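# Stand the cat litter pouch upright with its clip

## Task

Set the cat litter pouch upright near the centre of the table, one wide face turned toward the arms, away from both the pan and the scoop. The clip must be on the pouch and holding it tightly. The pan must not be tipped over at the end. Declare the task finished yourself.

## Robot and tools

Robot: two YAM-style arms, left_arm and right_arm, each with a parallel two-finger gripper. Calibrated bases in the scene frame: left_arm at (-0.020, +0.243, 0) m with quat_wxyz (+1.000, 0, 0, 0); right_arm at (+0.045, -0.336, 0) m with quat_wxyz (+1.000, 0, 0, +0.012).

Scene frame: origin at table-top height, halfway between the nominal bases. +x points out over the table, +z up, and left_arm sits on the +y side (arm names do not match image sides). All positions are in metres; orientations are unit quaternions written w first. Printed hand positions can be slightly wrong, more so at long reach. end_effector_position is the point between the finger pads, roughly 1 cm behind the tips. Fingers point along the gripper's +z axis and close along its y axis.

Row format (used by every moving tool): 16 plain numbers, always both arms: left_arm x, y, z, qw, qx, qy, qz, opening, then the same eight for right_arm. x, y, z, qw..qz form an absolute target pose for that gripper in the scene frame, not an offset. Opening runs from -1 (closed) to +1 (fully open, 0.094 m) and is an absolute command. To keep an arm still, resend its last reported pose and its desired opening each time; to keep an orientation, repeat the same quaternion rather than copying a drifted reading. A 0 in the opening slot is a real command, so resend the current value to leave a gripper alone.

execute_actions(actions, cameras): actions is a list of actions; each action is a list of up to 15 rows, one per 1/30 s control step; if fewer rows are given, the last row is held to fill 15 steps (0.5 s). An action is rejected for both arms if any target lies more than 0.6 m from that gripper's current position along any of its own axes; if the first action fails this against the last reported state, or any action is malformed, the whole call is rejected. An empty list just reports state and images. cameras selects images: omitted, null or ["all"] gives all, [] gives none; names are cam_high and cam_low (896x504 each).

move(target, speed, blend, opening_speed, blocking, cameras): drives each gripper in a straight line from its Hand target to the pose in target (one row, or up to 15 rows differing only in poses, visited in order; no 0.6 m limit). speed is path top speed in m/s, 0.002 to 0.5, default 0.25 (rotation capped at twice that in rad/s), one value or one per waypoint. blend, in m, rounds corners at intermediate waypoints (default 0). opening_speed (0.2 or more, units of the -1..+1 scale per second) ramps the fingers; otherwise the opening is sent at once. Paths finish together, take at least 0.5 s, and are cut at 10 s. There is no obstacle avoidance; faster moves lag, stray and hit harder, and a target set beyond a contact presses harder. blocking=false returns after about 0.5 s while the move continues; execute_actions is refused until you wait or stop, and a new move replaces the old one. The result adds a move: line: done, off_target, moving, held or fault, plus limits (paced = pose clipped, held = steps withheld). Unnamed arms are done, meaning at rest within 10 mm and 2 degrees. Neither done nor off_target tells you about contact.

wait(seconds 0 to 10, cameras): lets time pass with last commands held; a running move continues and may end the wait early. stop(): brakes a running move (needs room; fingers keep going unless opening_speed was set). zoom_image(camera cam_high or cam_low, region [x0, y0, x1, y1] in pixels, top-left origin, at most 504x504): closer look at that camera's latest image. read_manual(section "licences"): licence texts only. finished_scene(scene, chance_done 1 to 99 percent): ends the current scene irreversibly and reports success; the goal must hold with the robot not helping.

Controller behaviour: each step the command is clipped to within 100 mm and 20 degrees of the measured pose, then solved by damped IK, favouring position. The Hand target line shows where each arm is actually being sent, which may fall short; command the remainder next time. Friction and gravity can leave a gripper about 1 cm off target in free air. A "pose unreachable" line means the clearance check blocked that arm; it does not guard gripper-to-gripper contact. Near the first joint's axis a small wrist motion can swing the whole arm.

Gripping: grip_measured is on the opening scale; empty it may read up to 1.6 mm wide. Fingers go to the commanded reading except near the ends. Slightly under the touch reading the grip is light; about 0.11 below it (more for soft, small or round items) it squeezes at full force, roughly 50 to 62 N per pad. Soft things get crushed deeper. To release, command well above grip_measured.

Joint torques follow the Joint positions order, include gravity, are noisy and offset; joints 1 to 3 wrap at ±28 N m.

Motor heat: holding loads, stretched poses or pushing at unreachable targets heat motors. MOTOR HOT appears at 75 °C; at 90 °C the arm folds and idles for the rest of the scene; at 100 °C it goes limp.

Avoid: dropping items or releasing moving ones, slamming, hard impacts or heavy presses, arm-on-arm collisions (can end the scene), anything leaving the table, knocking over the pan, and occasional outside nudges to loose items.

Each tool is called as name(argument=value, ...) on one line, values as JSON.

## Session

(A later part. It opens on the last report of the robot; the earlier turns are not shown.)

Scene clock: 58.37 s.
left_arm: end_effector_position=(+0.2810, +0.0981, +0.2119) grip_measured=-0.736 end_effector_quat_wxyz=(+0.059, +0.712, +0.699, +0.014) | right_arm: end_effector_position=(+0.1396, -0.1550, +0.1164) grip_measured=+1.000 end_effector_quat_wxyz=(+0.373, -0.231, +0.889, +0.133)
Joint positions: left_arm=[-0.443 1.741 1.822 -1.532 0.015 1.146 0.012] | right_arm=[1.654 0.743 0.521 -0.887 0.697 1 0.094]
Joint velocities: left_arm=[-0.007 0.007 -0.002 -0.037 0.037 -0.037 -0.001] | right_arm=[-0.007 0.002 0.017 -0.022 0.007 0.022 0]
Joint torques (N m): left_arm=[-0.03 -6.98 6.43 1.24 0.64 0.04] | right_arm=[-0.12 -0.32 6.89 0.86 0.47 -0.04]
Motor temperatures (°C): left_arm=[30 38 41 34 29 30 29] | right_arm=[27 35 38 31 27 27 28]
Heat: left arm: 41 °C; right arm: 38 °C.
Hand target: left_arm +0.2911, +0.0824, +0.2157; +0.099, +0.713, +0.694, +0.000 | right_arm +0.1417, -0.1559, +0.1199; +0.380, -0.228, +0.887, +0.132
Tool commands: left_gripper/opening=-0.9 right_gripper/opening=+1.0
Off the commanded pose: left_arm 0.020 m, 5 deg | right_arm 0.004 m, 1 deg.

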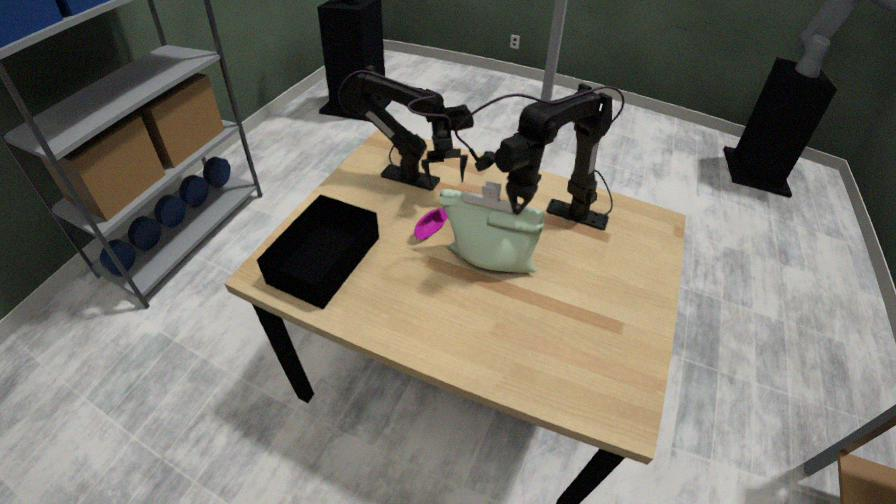

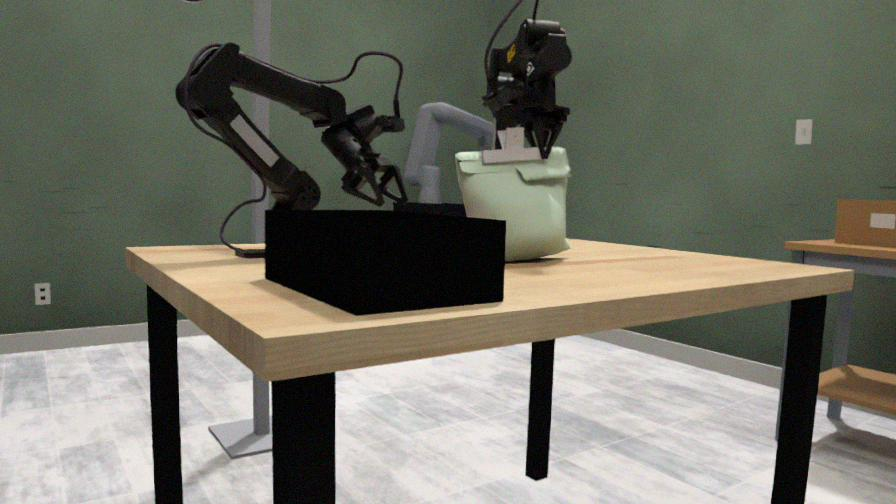

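move(target=[0.288, 0.088, 0.205, 0.0814, 0.7147, 0.6946, 0.0061, -0.9, 0.1417, -0.1559, 0.1200, 0.380, -0.228, 0.887, 0.132, 1.0], speed=0.03, cameras=["cam_high","cam_low"])

zoom_image(camera="cam_high", region=[400, 150, 580, 300])

zoom_image(camera="cam_low", region=[420, 90, 620, 280])

Scene clock: 60.20 s.
left_arm: end_effector_position=(+0.2777, +0.0997, +0.2033) grip_measured=-0.736 end_effector_quat_wxyz=(+0.047, +0.716, +0.697, +0.010) | right_arm: end_effector_position=(+0.1396, -0.1550, +0.1164) grip_measured=+1.000 end_effector_quat_wxyz=(+0.373, -0.231, +0.889, +0.133)
Joint positions: left_arm=[-0.443 1.741 1.79 -1.524 0.015 1.154 0.012] | right_arm=[1.654 0.743 0.521 -0.887 0.697 1 0.094]
Joint velocities: left_arm=[-0.002 -0.002 -0.002 -0.022 -0.051 -0.022 0.001] | right_arm=[-0.017 -0.002 -0.007 0.022 -0.007 -0.022 0]
Joint torques (N m): left_arm=[-0.29 -7.31 5.79 1.33 0.41 -0.05] | right_arm=[-0.14 -0.29 7.09 0.85 0.52 -0.01]
Motor temperatures (°C): left_arm=[30 38 41 34 29 30 29] | right_arm=[27 35 38 31 27 27 28]
Heat: left arm: 41 °C; right arm: 38 °C.
Hand target: left_arm +0.2874, +0.0883, +0.2055; +0.080, +0.715, +0.694, +0.006 | right_arm +0.1417, -0.1559, +0.1199; +0.380, -0.228, +0.887, +0.132
Off the commanded pose: left_arm 0.016 m, 4 deg | right_arm 0.004 m, 1 deg.
move: off_target (left_arm)

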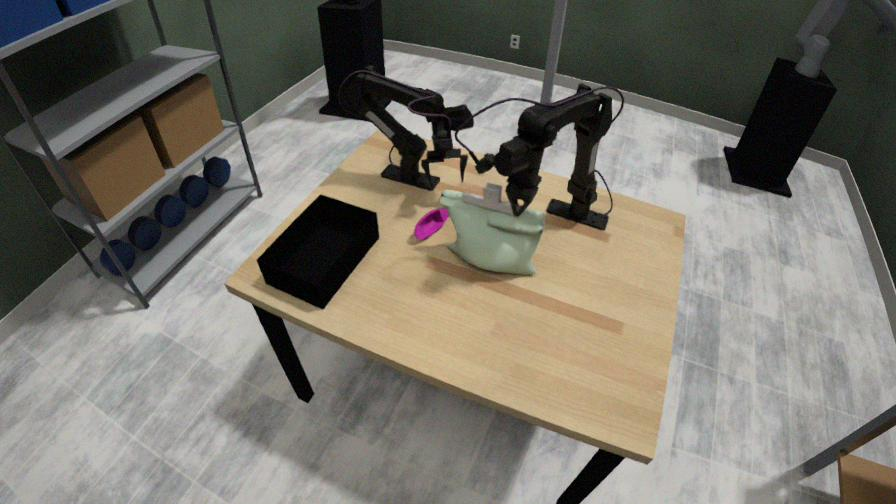

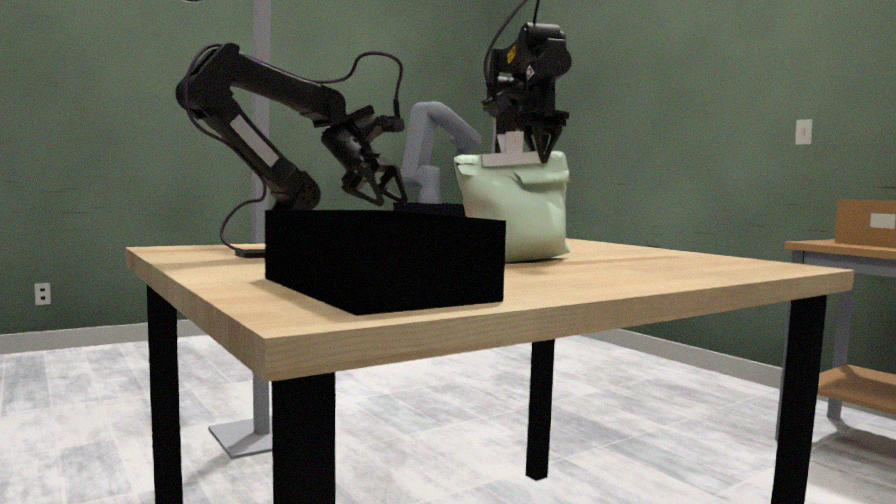

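Scaled by 2.800.

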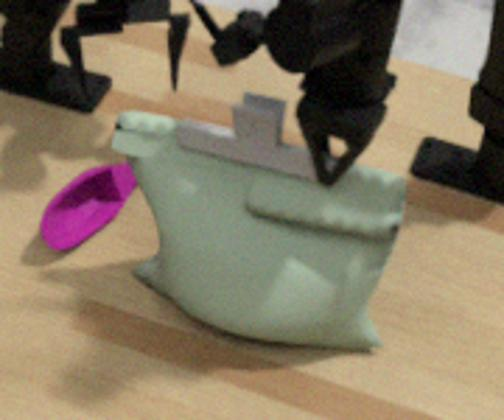

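Scaled by 2.520.

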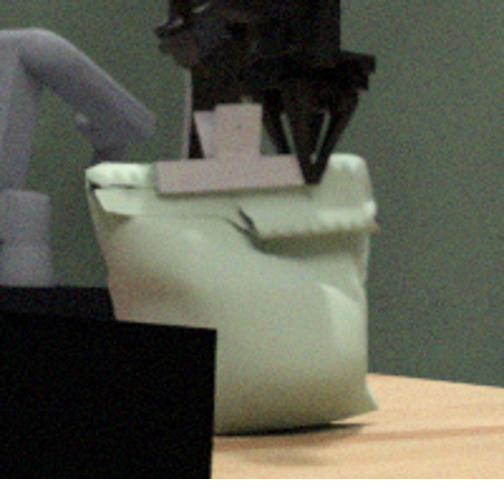

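move(target=[0.306, 0.090, 0.204, 0.0565, 0.7171, 0.6946, -0.0061, -0.9, 0.1417, -0.1559, 0.1200, 0.380, -0.228, 0.887, 0.132, 1.0], speed=0.03, cameras=["cam_high","cam_low"])

zoom_image(camera="cam_high", region=[400, 150, 580, 300])

zoom_image(camera="cam_low", region=[420, 90, 620, 280])

Scene clock: 62.37 s.
left_arm: end_effector_position=(+0.2972, +0.1002, +0.1989) grip_measured=-0.736 end_effector_quat_wxyz=(+0.031, +0.717, +0.696, +0.002) | right_arm: end_effector_position=(+0.1396, -0.1550, +0.1164) grip_measured=+1.000 end_effector_quat_wxyz=(+0.373, -0.231, +0.889, +0.133)
Joint positions: left_arm=[-0.415 1.846 1.905 -1.57 0.02 1.185 0.012] | right_arm=[1.654 0.743 0.521 -0.887 0.697 1 0.094]
Joint velocities: left_arm=[0.002 0.022 -0.012 -0.051 0.022 -0.007 0.001] | right_arm=[-0.007 -0.007 -0.002 -0.022 0.007 -0.022 0]
Joint torques (N m): left_arm=[-0.14 -6.8 8.88 0.77 0.4 -0.02] | right_arm=[-0.18 -0.31 6.93 0.86 0.45 -0.01]
Motor temperatures (°C): left_arm=[30 38 41 34 29 30 29] | right_arm=[27 35 38 31 27 27 28]
Heat: left arm: 41 °C; right arm: 38 °C.
Hand target: left_arm +0.3056, +0.0900, +0.2038; +0.057, +0.717, +0.694, -0.006 | right_arm +0.1417, -0.1559, +0.1199; +0.380, -0.228, +0.887, +0.132
Off the commanded pose: left_arm 0.014 m, 3 deg | right_arm 0.004 m, 1 deg.
move: off_target (left_arm)

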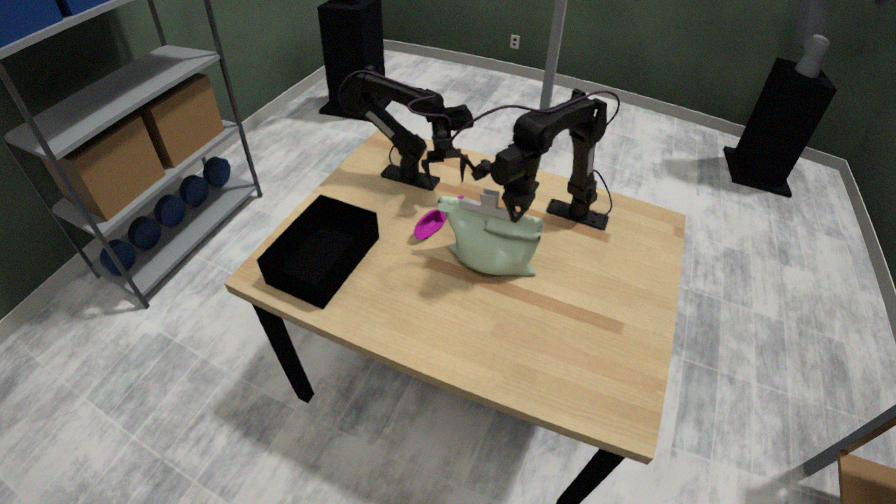

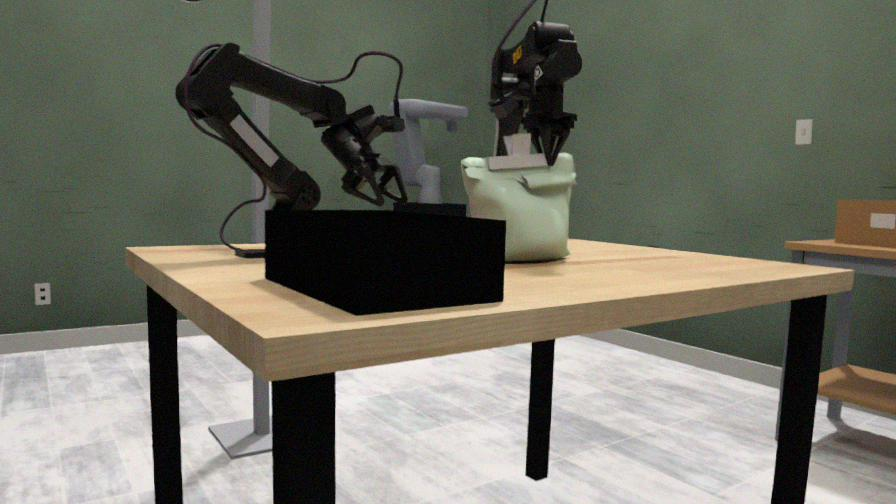

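Scaled by 2.800.

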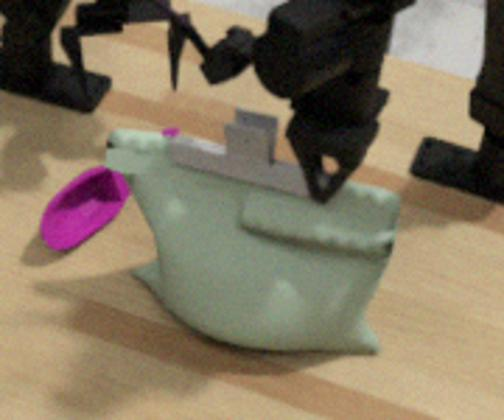

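Scaled by 2.520.

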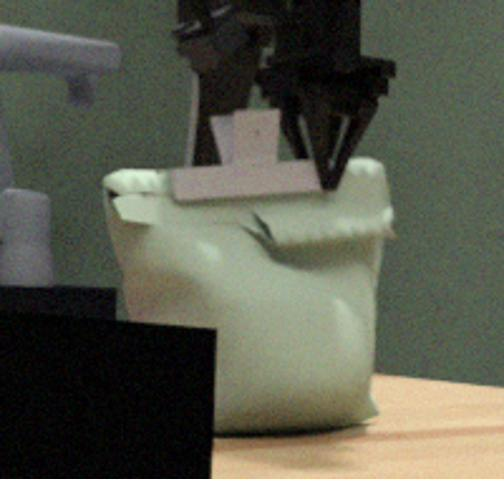

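move(target=[0.301, 0.096, 0.202, 0.0400, 0.7172, 0.6957, 0.0, -0.9, 0.1417, -0.1559, 0.1200, 0.380, -0.228, 0.887, 0.132, 1.0], speed=0.03, cameras=["cam_high","cam_low"])

zoom_image(camera="cam_high", region=[400, 150, 580, 300])

zoom_image(camera="cam_low", region=[420, 90, 620, 280])

Scene clock: 63.50 s.
left_arm: end_effector_position=(+0.2950, +0.1013, +0.1988) grip_measured=-0.736 end_effector_quat_wxyz=(+0.027, +0.717, +0.697, +0.000) | right_arm: end_effector_position=(+0.1396, -0.1550, +0.1164) grip_measured=+1.000 end_effector_quat_wxyz=(+0.373, -0.231, +0.889, +0.133)
Joint positions: left_arm=[-0.415 1.846 1.905 -1.58 0.02 1.185 0.012] | right_arm=[1.654 0.743 0.521 -0.887 0.697 1 0.094]
Joint velocities: left_arm=[-0.022 -0.002 -0.012 0.037 0.051 -0.007 0] | right_arm=[0.007 0.007 0.007 -0.022 -0.037 0.037 0]
Joint torques (N m): left_arm=[-0.2 -7.16 8.25 0.64 0.11 0] | right_arm=[-0.23 -0.18 6.99 0.86 0.43 -0.04]
Motor temperatures (°C): left_arm=[30 37 41 34 29 30 29] | right_arm=[27 35 38 31 27 27 28]
Heat: left arm: 41 °C; right arm: 38 °C.
Hand target: left_arm +0.3008, +0.0961, +0.2020; +0.040, +0.717, +0.696, +0.000 | right_arm +0.1417, -0.1559, +0.1199; +0.380, -0.228, +0.887, +0.132
Off the commanded pose: left_arm 0.009 m, 2 deg | right_arm 0.004 m, 1 deg.
move: done

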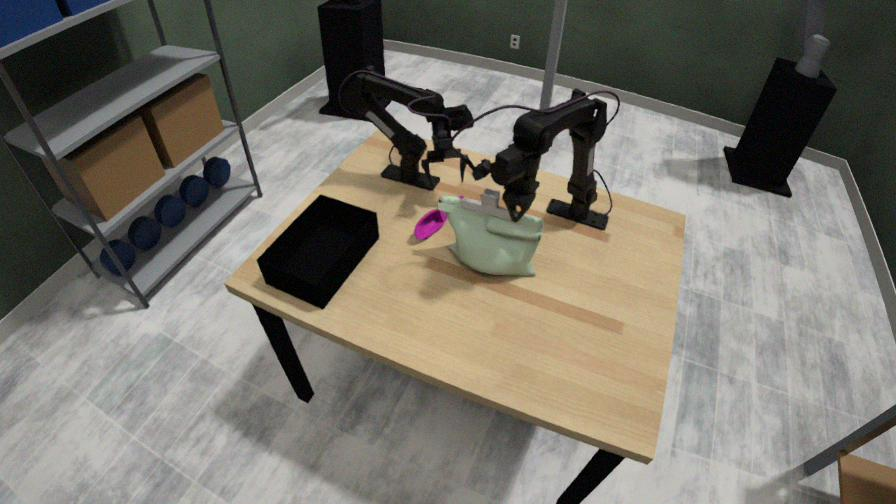

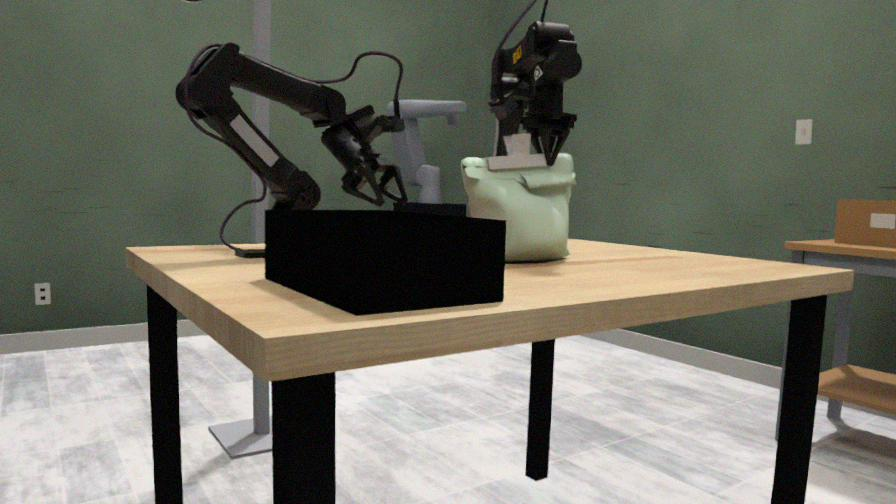

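Scaled by 2.800.

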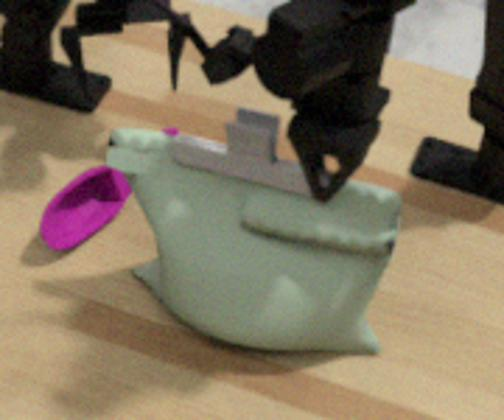

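Scaled by 2.520.

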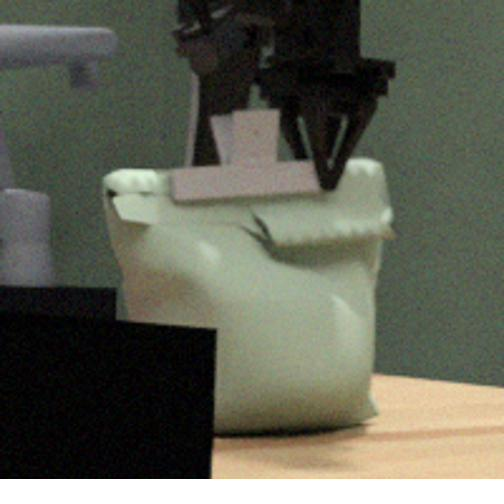

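move(target=[0.301, 0.096, 0.202, 0.0400, 0.7172, 0.6957, 0.0, -0.55, 0.1417, -0.1559, 0.1200, 0.380, -0.228, 0.887, 0.132, 1.0], speed=0.03, opening_speed=0.3, cameras=["cam_high","cam_low"])

zoom_image(camera="cam_high", region=[400, 150, 580, 300])

zoom_image(camera="cam_low", region=[420, 90, 620, 280])

Scene clock: 65.10 s.
left_arm: end_effector_position=(+0.2951, +0.1021, +0.1988) grip_measured=-0.551 end_effector_quat_wxyz=(+0.025, +0.717, +0.697, +0.002) | right_arm: end_effector_position=(+0.1396, -0.1550, +0.1164) grip_measured=+1.000 end_effector_quat_wxyz=(+0.373, -0.231, +0.889, +0.133)
Joint positions: left_arm=[-0.415 1.846 1.905 -1.581 0.015 1.185 0.021] | right_arm=[1.654 0.743 0.521 -0.887 0.697 1 0.094]
Joint velocities: left_arm=[0.012 0.007 -0.007 -0.051 0.051 0.022 0] | right_arm=[0.002 0.002 0.002 0.007 0.066 -0.007 0]
Joint torques (N m): left_arm=[0.01 -7.13 8.16 0.64 0.21 0.01] | right_arm=[0.06 -0.24 6.86 0.81 0.5 -0.05]
Motor temperatures (°C): left_arm=[30 37 40 34 29 30 29] | right_arm=[27 35 38 31 27 27 28]
Heat: left arm: 40 °C; right arm: 38 °C.
Hand target: left_arm +0.3008, +0.0960, +0.2019; +0.040, +0.717, +0.695, +0.000 | right_arm +0.1417, -0.1559, +0.1199; +0.380, -0.228, +0.887, +0.132
Off the commanded pose: left_arm 0.009 m, 2 deg | right_arm 0.004 m, 1 deg.
move: done

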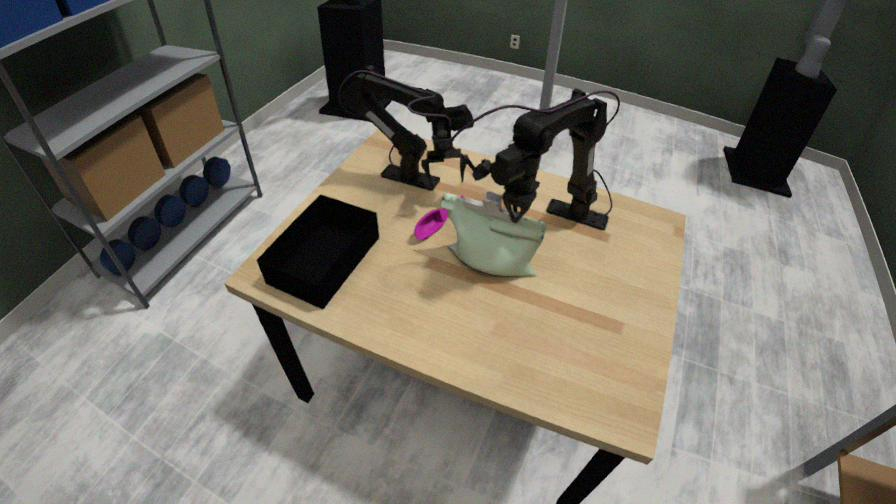

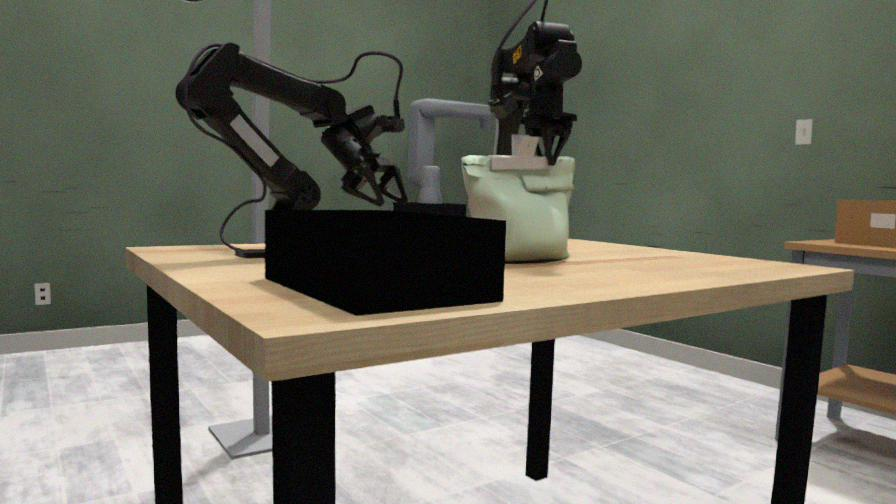

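Scaled by 2.800.

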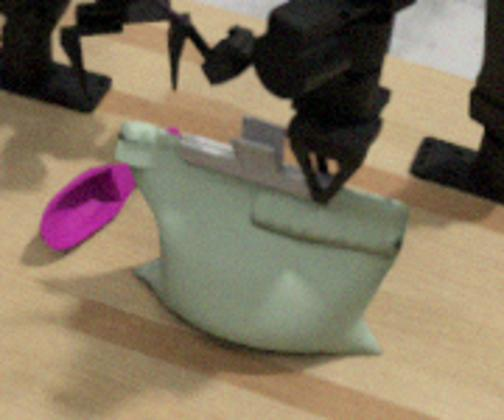

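Scaled by 2.520.

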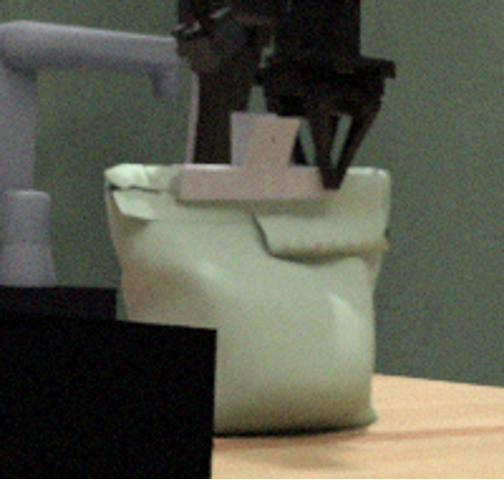

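wait(seconds=1.0, cameras=["cam_high","cam_low"])

zoom_image(camera="cam_high", region=[430, 170, 560, 240])

zoom_image(camera="cam_low", region=[450, 120, 590, 200])

Scene clock: 66.53 s.
left_arm: end_effector_position=(+0.2951, +0.1021, +0.1988) grip_measured=-0.551 end_effector_quat_wxyz=(+0.025, +0.717, +0.697, +0.002) | right_arm: end_effector_position=(+0.1396, -0.1550, +0.1164) grip_measured=+1.000 end_effector_quat_wxyz=(+0.373, -0.231, +0.889, +0.133)
Joint positions: left_arm=[-0.415 1.846 1.905 -1.581 0.015 1.185 0.021] | right_arm=[1.654 0.743 0.521 -0.887 0.697 1 0.094]
Joint velocities: left_arm=[-0.007 0.007 -0.002 -0.037 0.022 -0.022 0.001] | right_arm=[-0.007 -0.002 -0.002 0.022 -0.037 -0.037 0]
Joint torques (N m): left_arm=[-0.1 -7.28 8.28 0.61 0.18 -0.02] | right_arm=[-0.2 -0.17 7.01 0.84 0.47 -0.03]
Motor temperatures (°C): left_arm=[30 37 40 33 29 30 29] | right_arm=[27 35 38 31 27 27 28]
Heat: left arm: 40 °C; right arm: 38 °C.
Hand target: left_arm +0.3008, +0.0960, +0.2019; +0.040, +0.717, +0.695, +0.000 | right_arm +0.1417, -0.1559, +0.1199; +0.380, -0.228, +0.887, +0.132
Tool commands: left_gripper/opening=-0.55 right_gripper/opening=+1.0
Off the commanded pose: left_arm 0.009 m, 2 deg | right_arm 0.004 m, 1 deg.
wait: 1.00 s; at rest from the start

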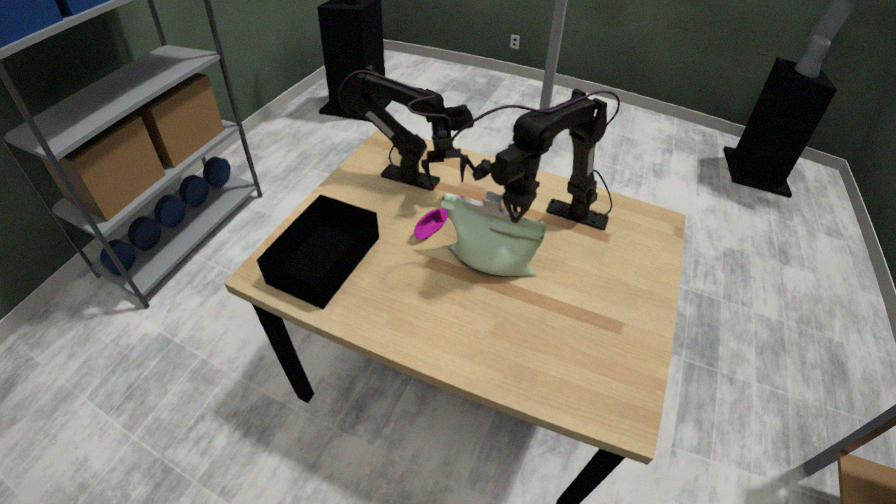

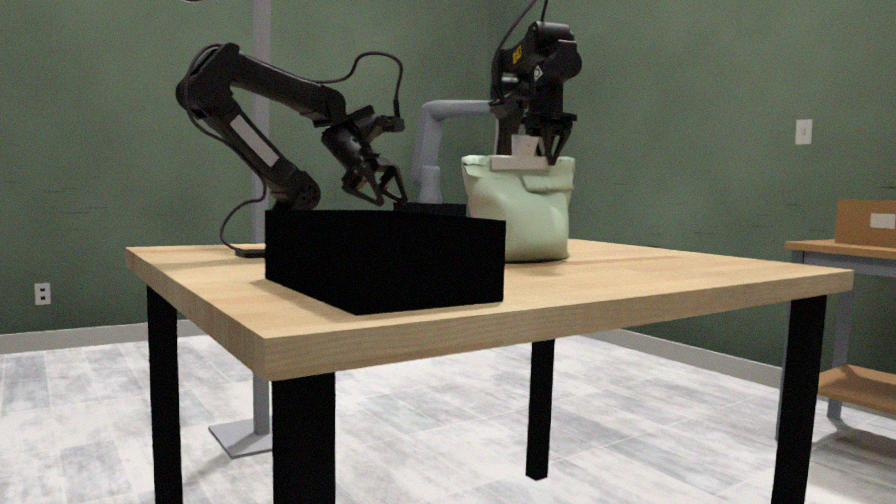

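Scaled by 3.877.

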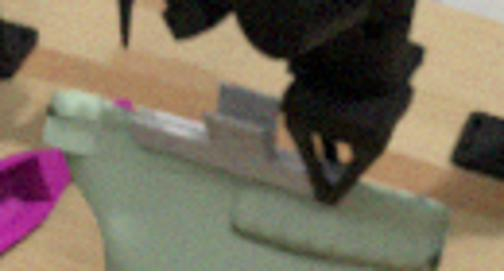

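Scaled by 3.600.

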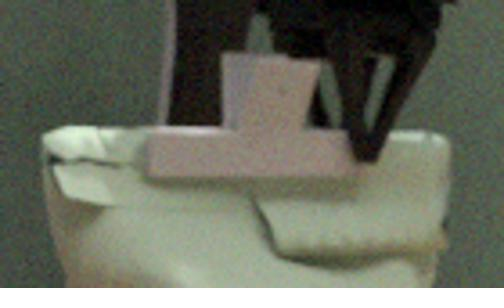

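move(target=[0.301, 0.096, 0.202, 0.0400, 0.7172, 0.6957, 0.0, -0.3, 0.1417, -0.1559, 0.1200, 0.380, -0.228, 0.887, 0.132, 1.0], speed=0.03, opening_speed=0.3, cameras=["cam_high","cam_low"])

zoom_image(camera="cam_high", region=[410, 160, 570, 290])

zoom_image(camera="cam_low", region=[430, 100, 610, 280])

Scene clock: 67.77 s.
left_arm: end_effector_position=(+0.2953, +0.1020, +0.1988) grip_measured=-0.301 end_effector_quat_wxyz=(+0.026, +0.717, +0.697, +0.002) | right_arm: end_effector_position=(+0.1396, -0.1550, +0.1164) grip_measured=+1.000 end_effector_quat_wxyz=(+0.373, -0.231, +0.889, +0.133)
Joint positions: left_arm=[-0.415 1.846 1.905 -1.58 0.015 1.185 0.033] | right_arm=[1.654 0.743 0.521 -0.887 0.697 1 0.094]
Joint velocities: left_arm=[-0.007 0.017 -0.007 -0.037 -0.022 0.007 0.001] | right_arm=[-0.002 -0.002 0.012 0.051 0.007 0.022 0]
Joint torques (N m): left_arm=[-0.16 -7.17 8.14 0.63 0.18 0] | right_arm=[-0.1 -0.36 6.72 0.89 0.5 -0.05]
Motor temperatures (°C): left_arm=[30 37 40 33 29 30 29] | right_arm=[27 35 38 31 27 27 28]
Heat: left arm: 40 °C; right arm: 38 °C.
Hand target: left_arm +0.3008, +0.0960, +0.2019; +0.040, +0.717, +0.695, +0.000 | right_arm +0.1417, -0.1559, +0.1199; +0.380, -0.228, +0.887, +0.132
Off the commanded pose: left_arm 0.009 m, 2 deg | right_arm 0.004 m, 1 deg.
move: done

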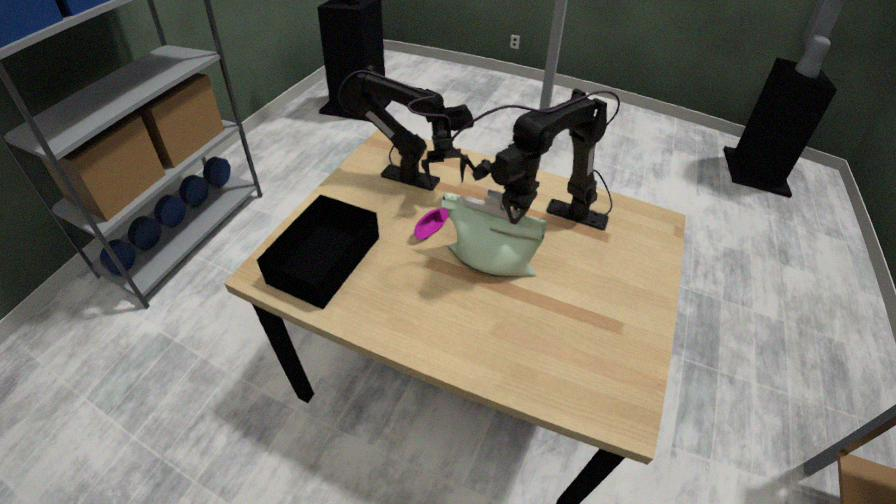

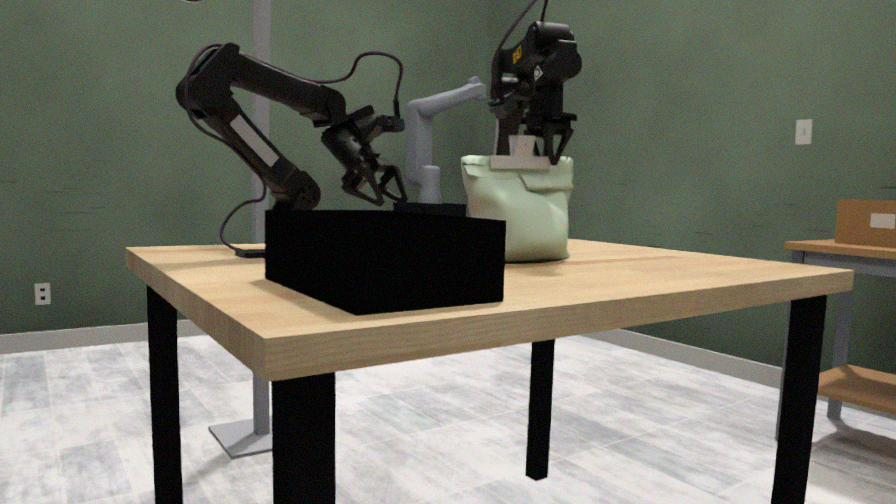

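Scaled by 3.150.

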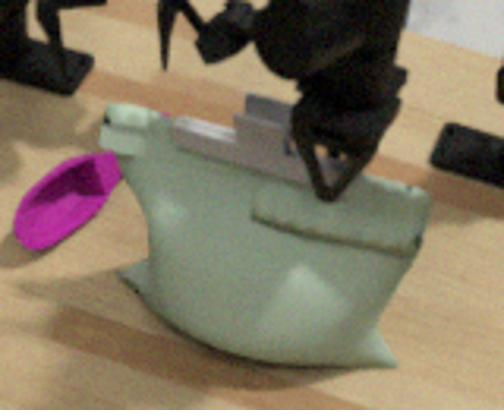

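Scaled by 2.800.

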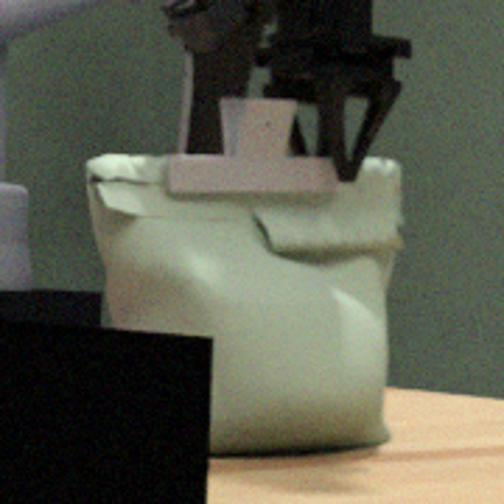

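move(target=[0.301, 0.096, 0.202, 0.0400, 0.7172, 0.6957, 0.0, 0.0, 0.1417, -0.1559, 0.1200, 0.380, -0.228, 0.887, 0.132, 1.0], speed=0.03, opening_speed=0.3, cameras=["cam_high","cam_low"])

zoom_image(camera="cam_high", region=[410, 160, 570, 290])

zoom_image(camera="cam_low", region=[430, 100, 610, 280])

Scene clock: 69.37 s.
left_arm: end_effector_position=(+0.2956, +0.1019, +0.1988) grip_measured=-0.001 end_effector_quat_wxyz=(+0.026, +0.717, +0.697, +0.002) | right_arm: end_effector_position=(+0.1396, -0.1550, +0.1164) grip_measured=+1.000 end_effector_quat_wxyz=(+0.373, -0.231, +0.889, +0.133)
Joint positions: left_arm=[-0.415 1.846 1.905 -1.579 0.015 1.185 0.047] | right_arm=[1.654 0.743 0.521 -0.887 0.697 1 0.094]
Joint velocities: left_arm=[0.012 -0.007 0.012 -0.037 0.022 0.022 -0.001] | right_arm=[0.007 0.007 0.012 -0.007 -0.022 0.007 0]
Joint torques (N m): left_arm=[0.03 -7.09 8.16 0.6 0.21 0] | right_arm=[-0.13 -0.18 6.99 0.82 0.5 -0.02]
Motor temperatures (°C): left_arm=[30 36 40 33 29 30 29] | right_arm=[27 35 38 31 27 27 28]
Heat: left arm: 40 °C; right arm: 38 °C.
Hand target: left_arm +0.3009, +0.0960, +0.2019; +0.040, +0.717, +0.695, +0.000 | right_arm +0.1417, -0.1559, +0.1199; +0.380, -0.228, +0.887, +0.132
Off the commanded pose: left_arm 0.009 m, 2 deg | right_arm 0.004 m, 1 deg.
move: done

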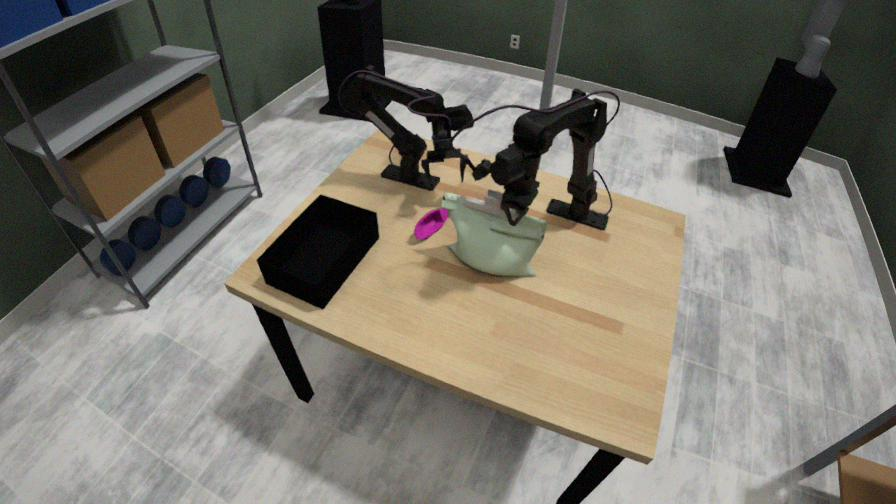

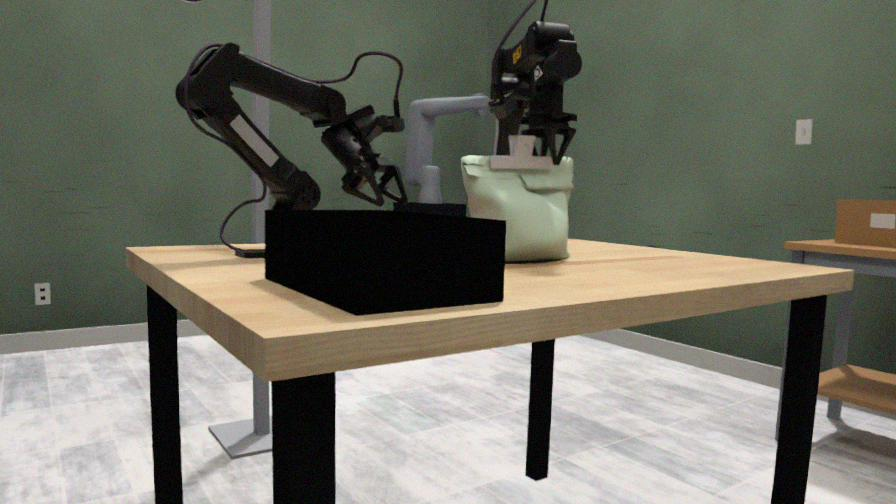

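Scaled by 3.150.

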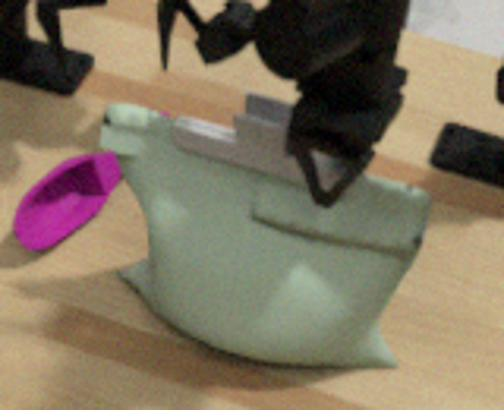

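Scaled by 2.800.

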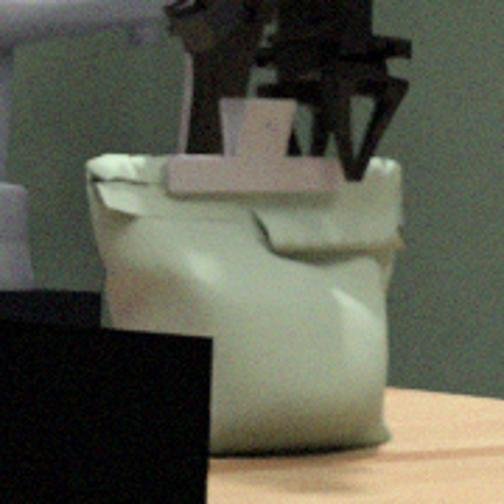

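move(target=[[0.301, 0.098, 0.245, 0.0690, 0.7160, 0.6944, 0.0182, 0.0, 0.1417, -0.1559, 0.1200, 0.380, -0.228, 0.887, 0.132, 1.0], [0.300, 0.101, 0.295, 0.1125, 0.7105, 0.6920, 0.0605, 0.0, 0.1417, -0.1559, 0.1200, 0.380, -0.228, 0.887, 0.132, 1.0]], speed=[0.05, 0.08], blend=0.01, cameras=["cam_high","cam_low"])

zoom_image(camera="cam_high", region=[410, 140, 590, 290])

zoom_image(camera="cam_low", region=[430, 100, 610, 280])

Scene clock: 71.83 s.
left_arm: end_effector_position=(+0.3048, +0.1011, +0.2806) grip_measured=-0.001 end_effector_quat_wxyz=(+0.145, +0.710, +0.685, +0.073) | right_arm: end_effector_position=(+0.1396, -0.1550, +0.1164) grip_measured=+1.000 end_effector_quat_wxyz=(+0.373, -0.231, +0.889, +0.133)
Joint positions: left_arm=[-0.428 1.734 2.067 -1.579 -0.029 1.183 0.047] | right_arm=[1.654 0.743 0.521 -0.887 0.697 1 0.094]
Joint velocities: left_arm=[-0.002 -0.002 -0.012 0.007 -0.066 0.007 0] | right_arm=[0.002 0.002 -0.017 0.022 0.007 -0.007 0]
Joint torques (N m): left_arm=[-0.54 -8.06 7.8 0.97 -0.05 -0.08] | right_arm=[-0.18 -0.03 6.8 0.87 0.48 -0.04]
Motor temperatures (°C): left_arm=[30 37 40 33 29 30 29] | right_arm=[27 35 38 31 27 27 28]
Heat: left arm: 40 °C; right arm: 38 °C.
Hand target: left_arm +0.3011, +0.1007, +0.2930; +0.161, +0.707, +0.684, +0.079 | right_arm +0.1417, -0.1559, +0.1199; +0.380, -0.228, +0.887, +0.132
Off the commanded pose: left_arm 0.015 m, 4 deg | right_arm 0.004 m, 1 deg.
joint sent to its limit (left arm) — joint 4 (wrist pitch), lower limit. The joint targets are off in orientation, not in position.
move: off_target (left_arm)

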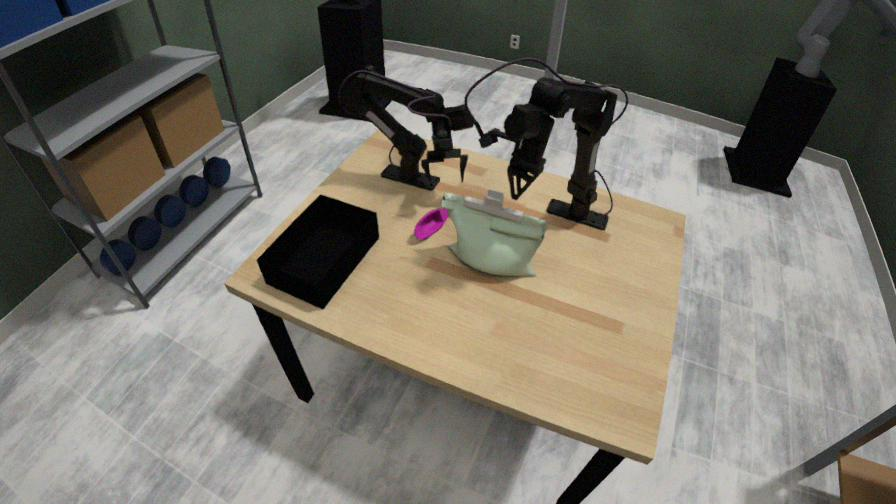

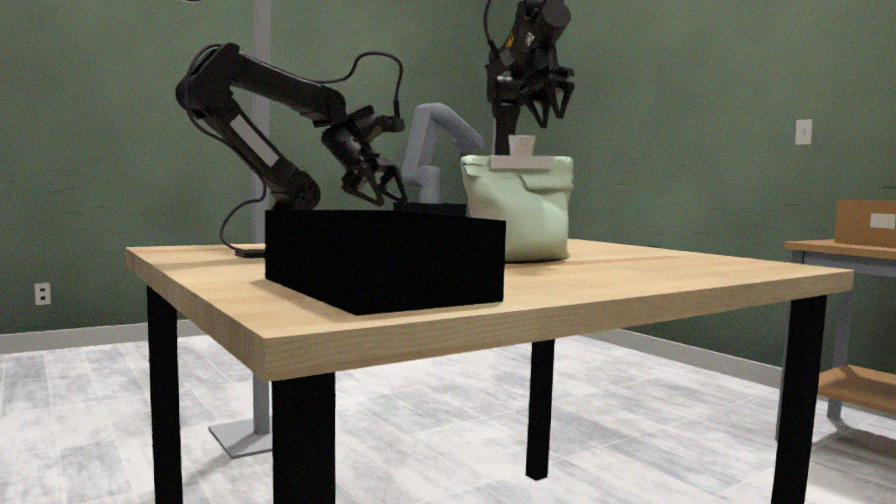

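Scaled by 2.800.

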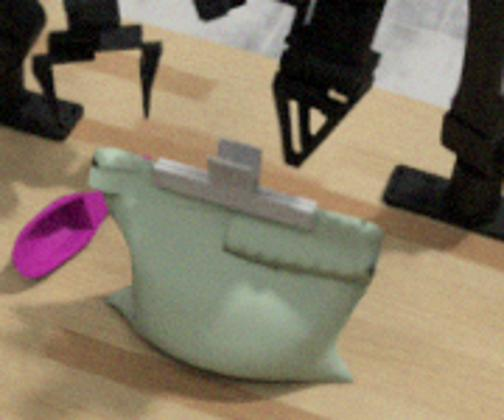

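Scaled by 2.800.

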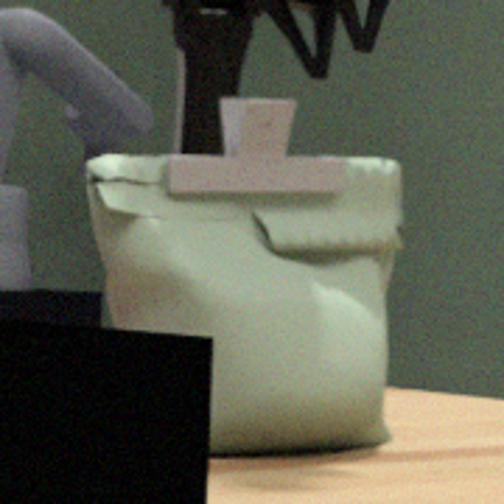

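move(target=[[0.240, 0.150, 0.320, 0.1830, 0.6830, 0.6830, 0.1830, 0.0, 0.1417, -0.1559, 0.1200, 0.380, -0.228, 0.887, 0.132, 1.0], [0.170, 0.200, 0.280, 0.1830, 0.6830, 0.6830, 0.1830, 0.0, 0.1417, -0.1559, 0.1200, 0.380, -0.228, 0.887, 0.132, 1.0]], speed=[0.15, 0.15], blend=0.03, cameras=["cam_high","cam_low"])

zoom_image(camera="cam_high", region=[410, 140, 590, 290])

zoom_image(camera="cam_low", region=[430, 100, 610, 280])

Scene clock: 74.60 s.
left_arm: end_effector_position=(+0.1709, +0.2018, +0.2829) grip_measured=-0.001 end_effector_quat_wxyz=(+0.183, +0.684, +0.681, +0.187) | right_arm: end_effector_position=(+0.1396, -0.1550, +0.1164) grip_measured=+1.000 end_effector_quat_wxyz=(+0.373, -0.231, +0.889, +0.133)
Joint positions: left_arm=[-0.399 1.006 1.438 -1.511 -0.201 1.228 0.047] | right_arm=[1.654 0.743 0.521 -0.887 0.697 1 0.094]
Joint velocities: left_arm=[0.002 -0.007 0.007 0.066 -0.022 0.037 0] | right_arm=[-0.022 -0.007 0.007 -0.037 0.007 0.007 0]
Joint torques (N m): left_arm=[0.55 -0.17 4.83 1.35 -0.01 -0.02] | right_arm=[-0.02 -0.03 6.95 0.87 0.48 -0.01]
Motor temperatures (°C): left_arm=[30 36 39 33 29 30 29] | right_arm=[27 35 38 31 27 27 28]
Heat: left arm: 39 °C; right arm: 38 °C.
Hand target: left_arm +0.1713, +0.2007, +0.2807; +0.185, +0.684, +0.682, +0.182 | right_arm +0.1417, -0.1559, +0.1199; +0.380, -0.228, +0.887, +0.132
Off the commanded pose: left_arm 0.004 m, 1 deg | right_arm 0.004 m, 1 deg.
move: done

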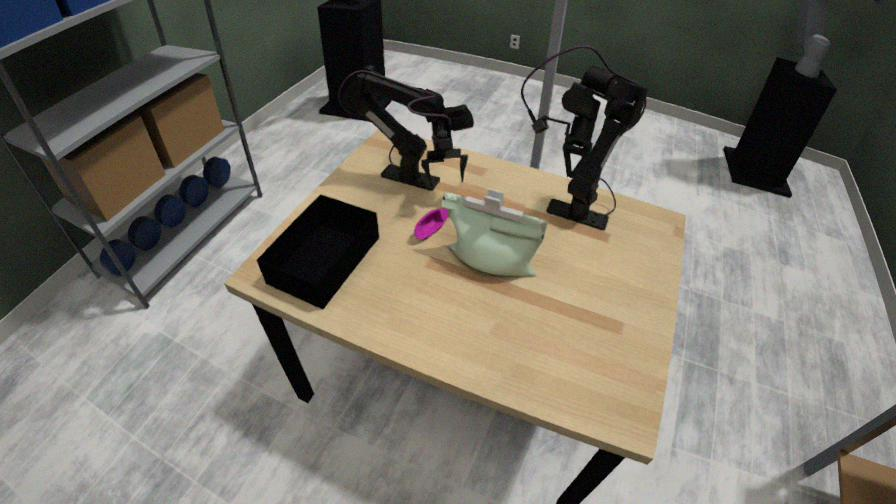

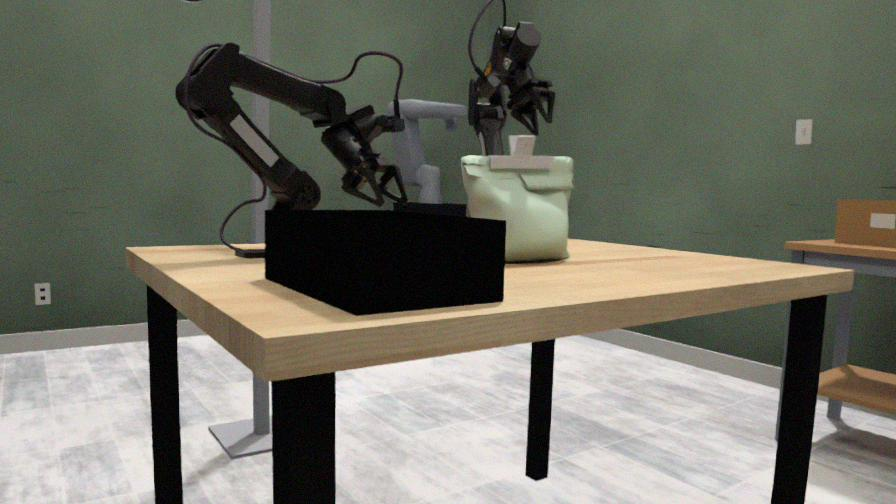

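Scaled by 2.800.

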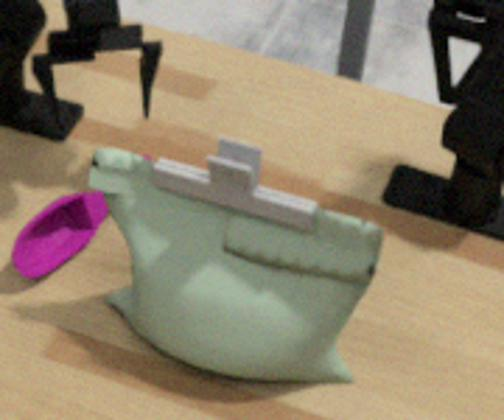

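Scaled by 2.800.

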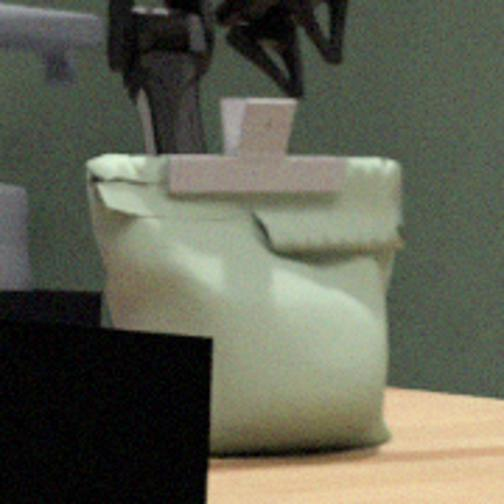

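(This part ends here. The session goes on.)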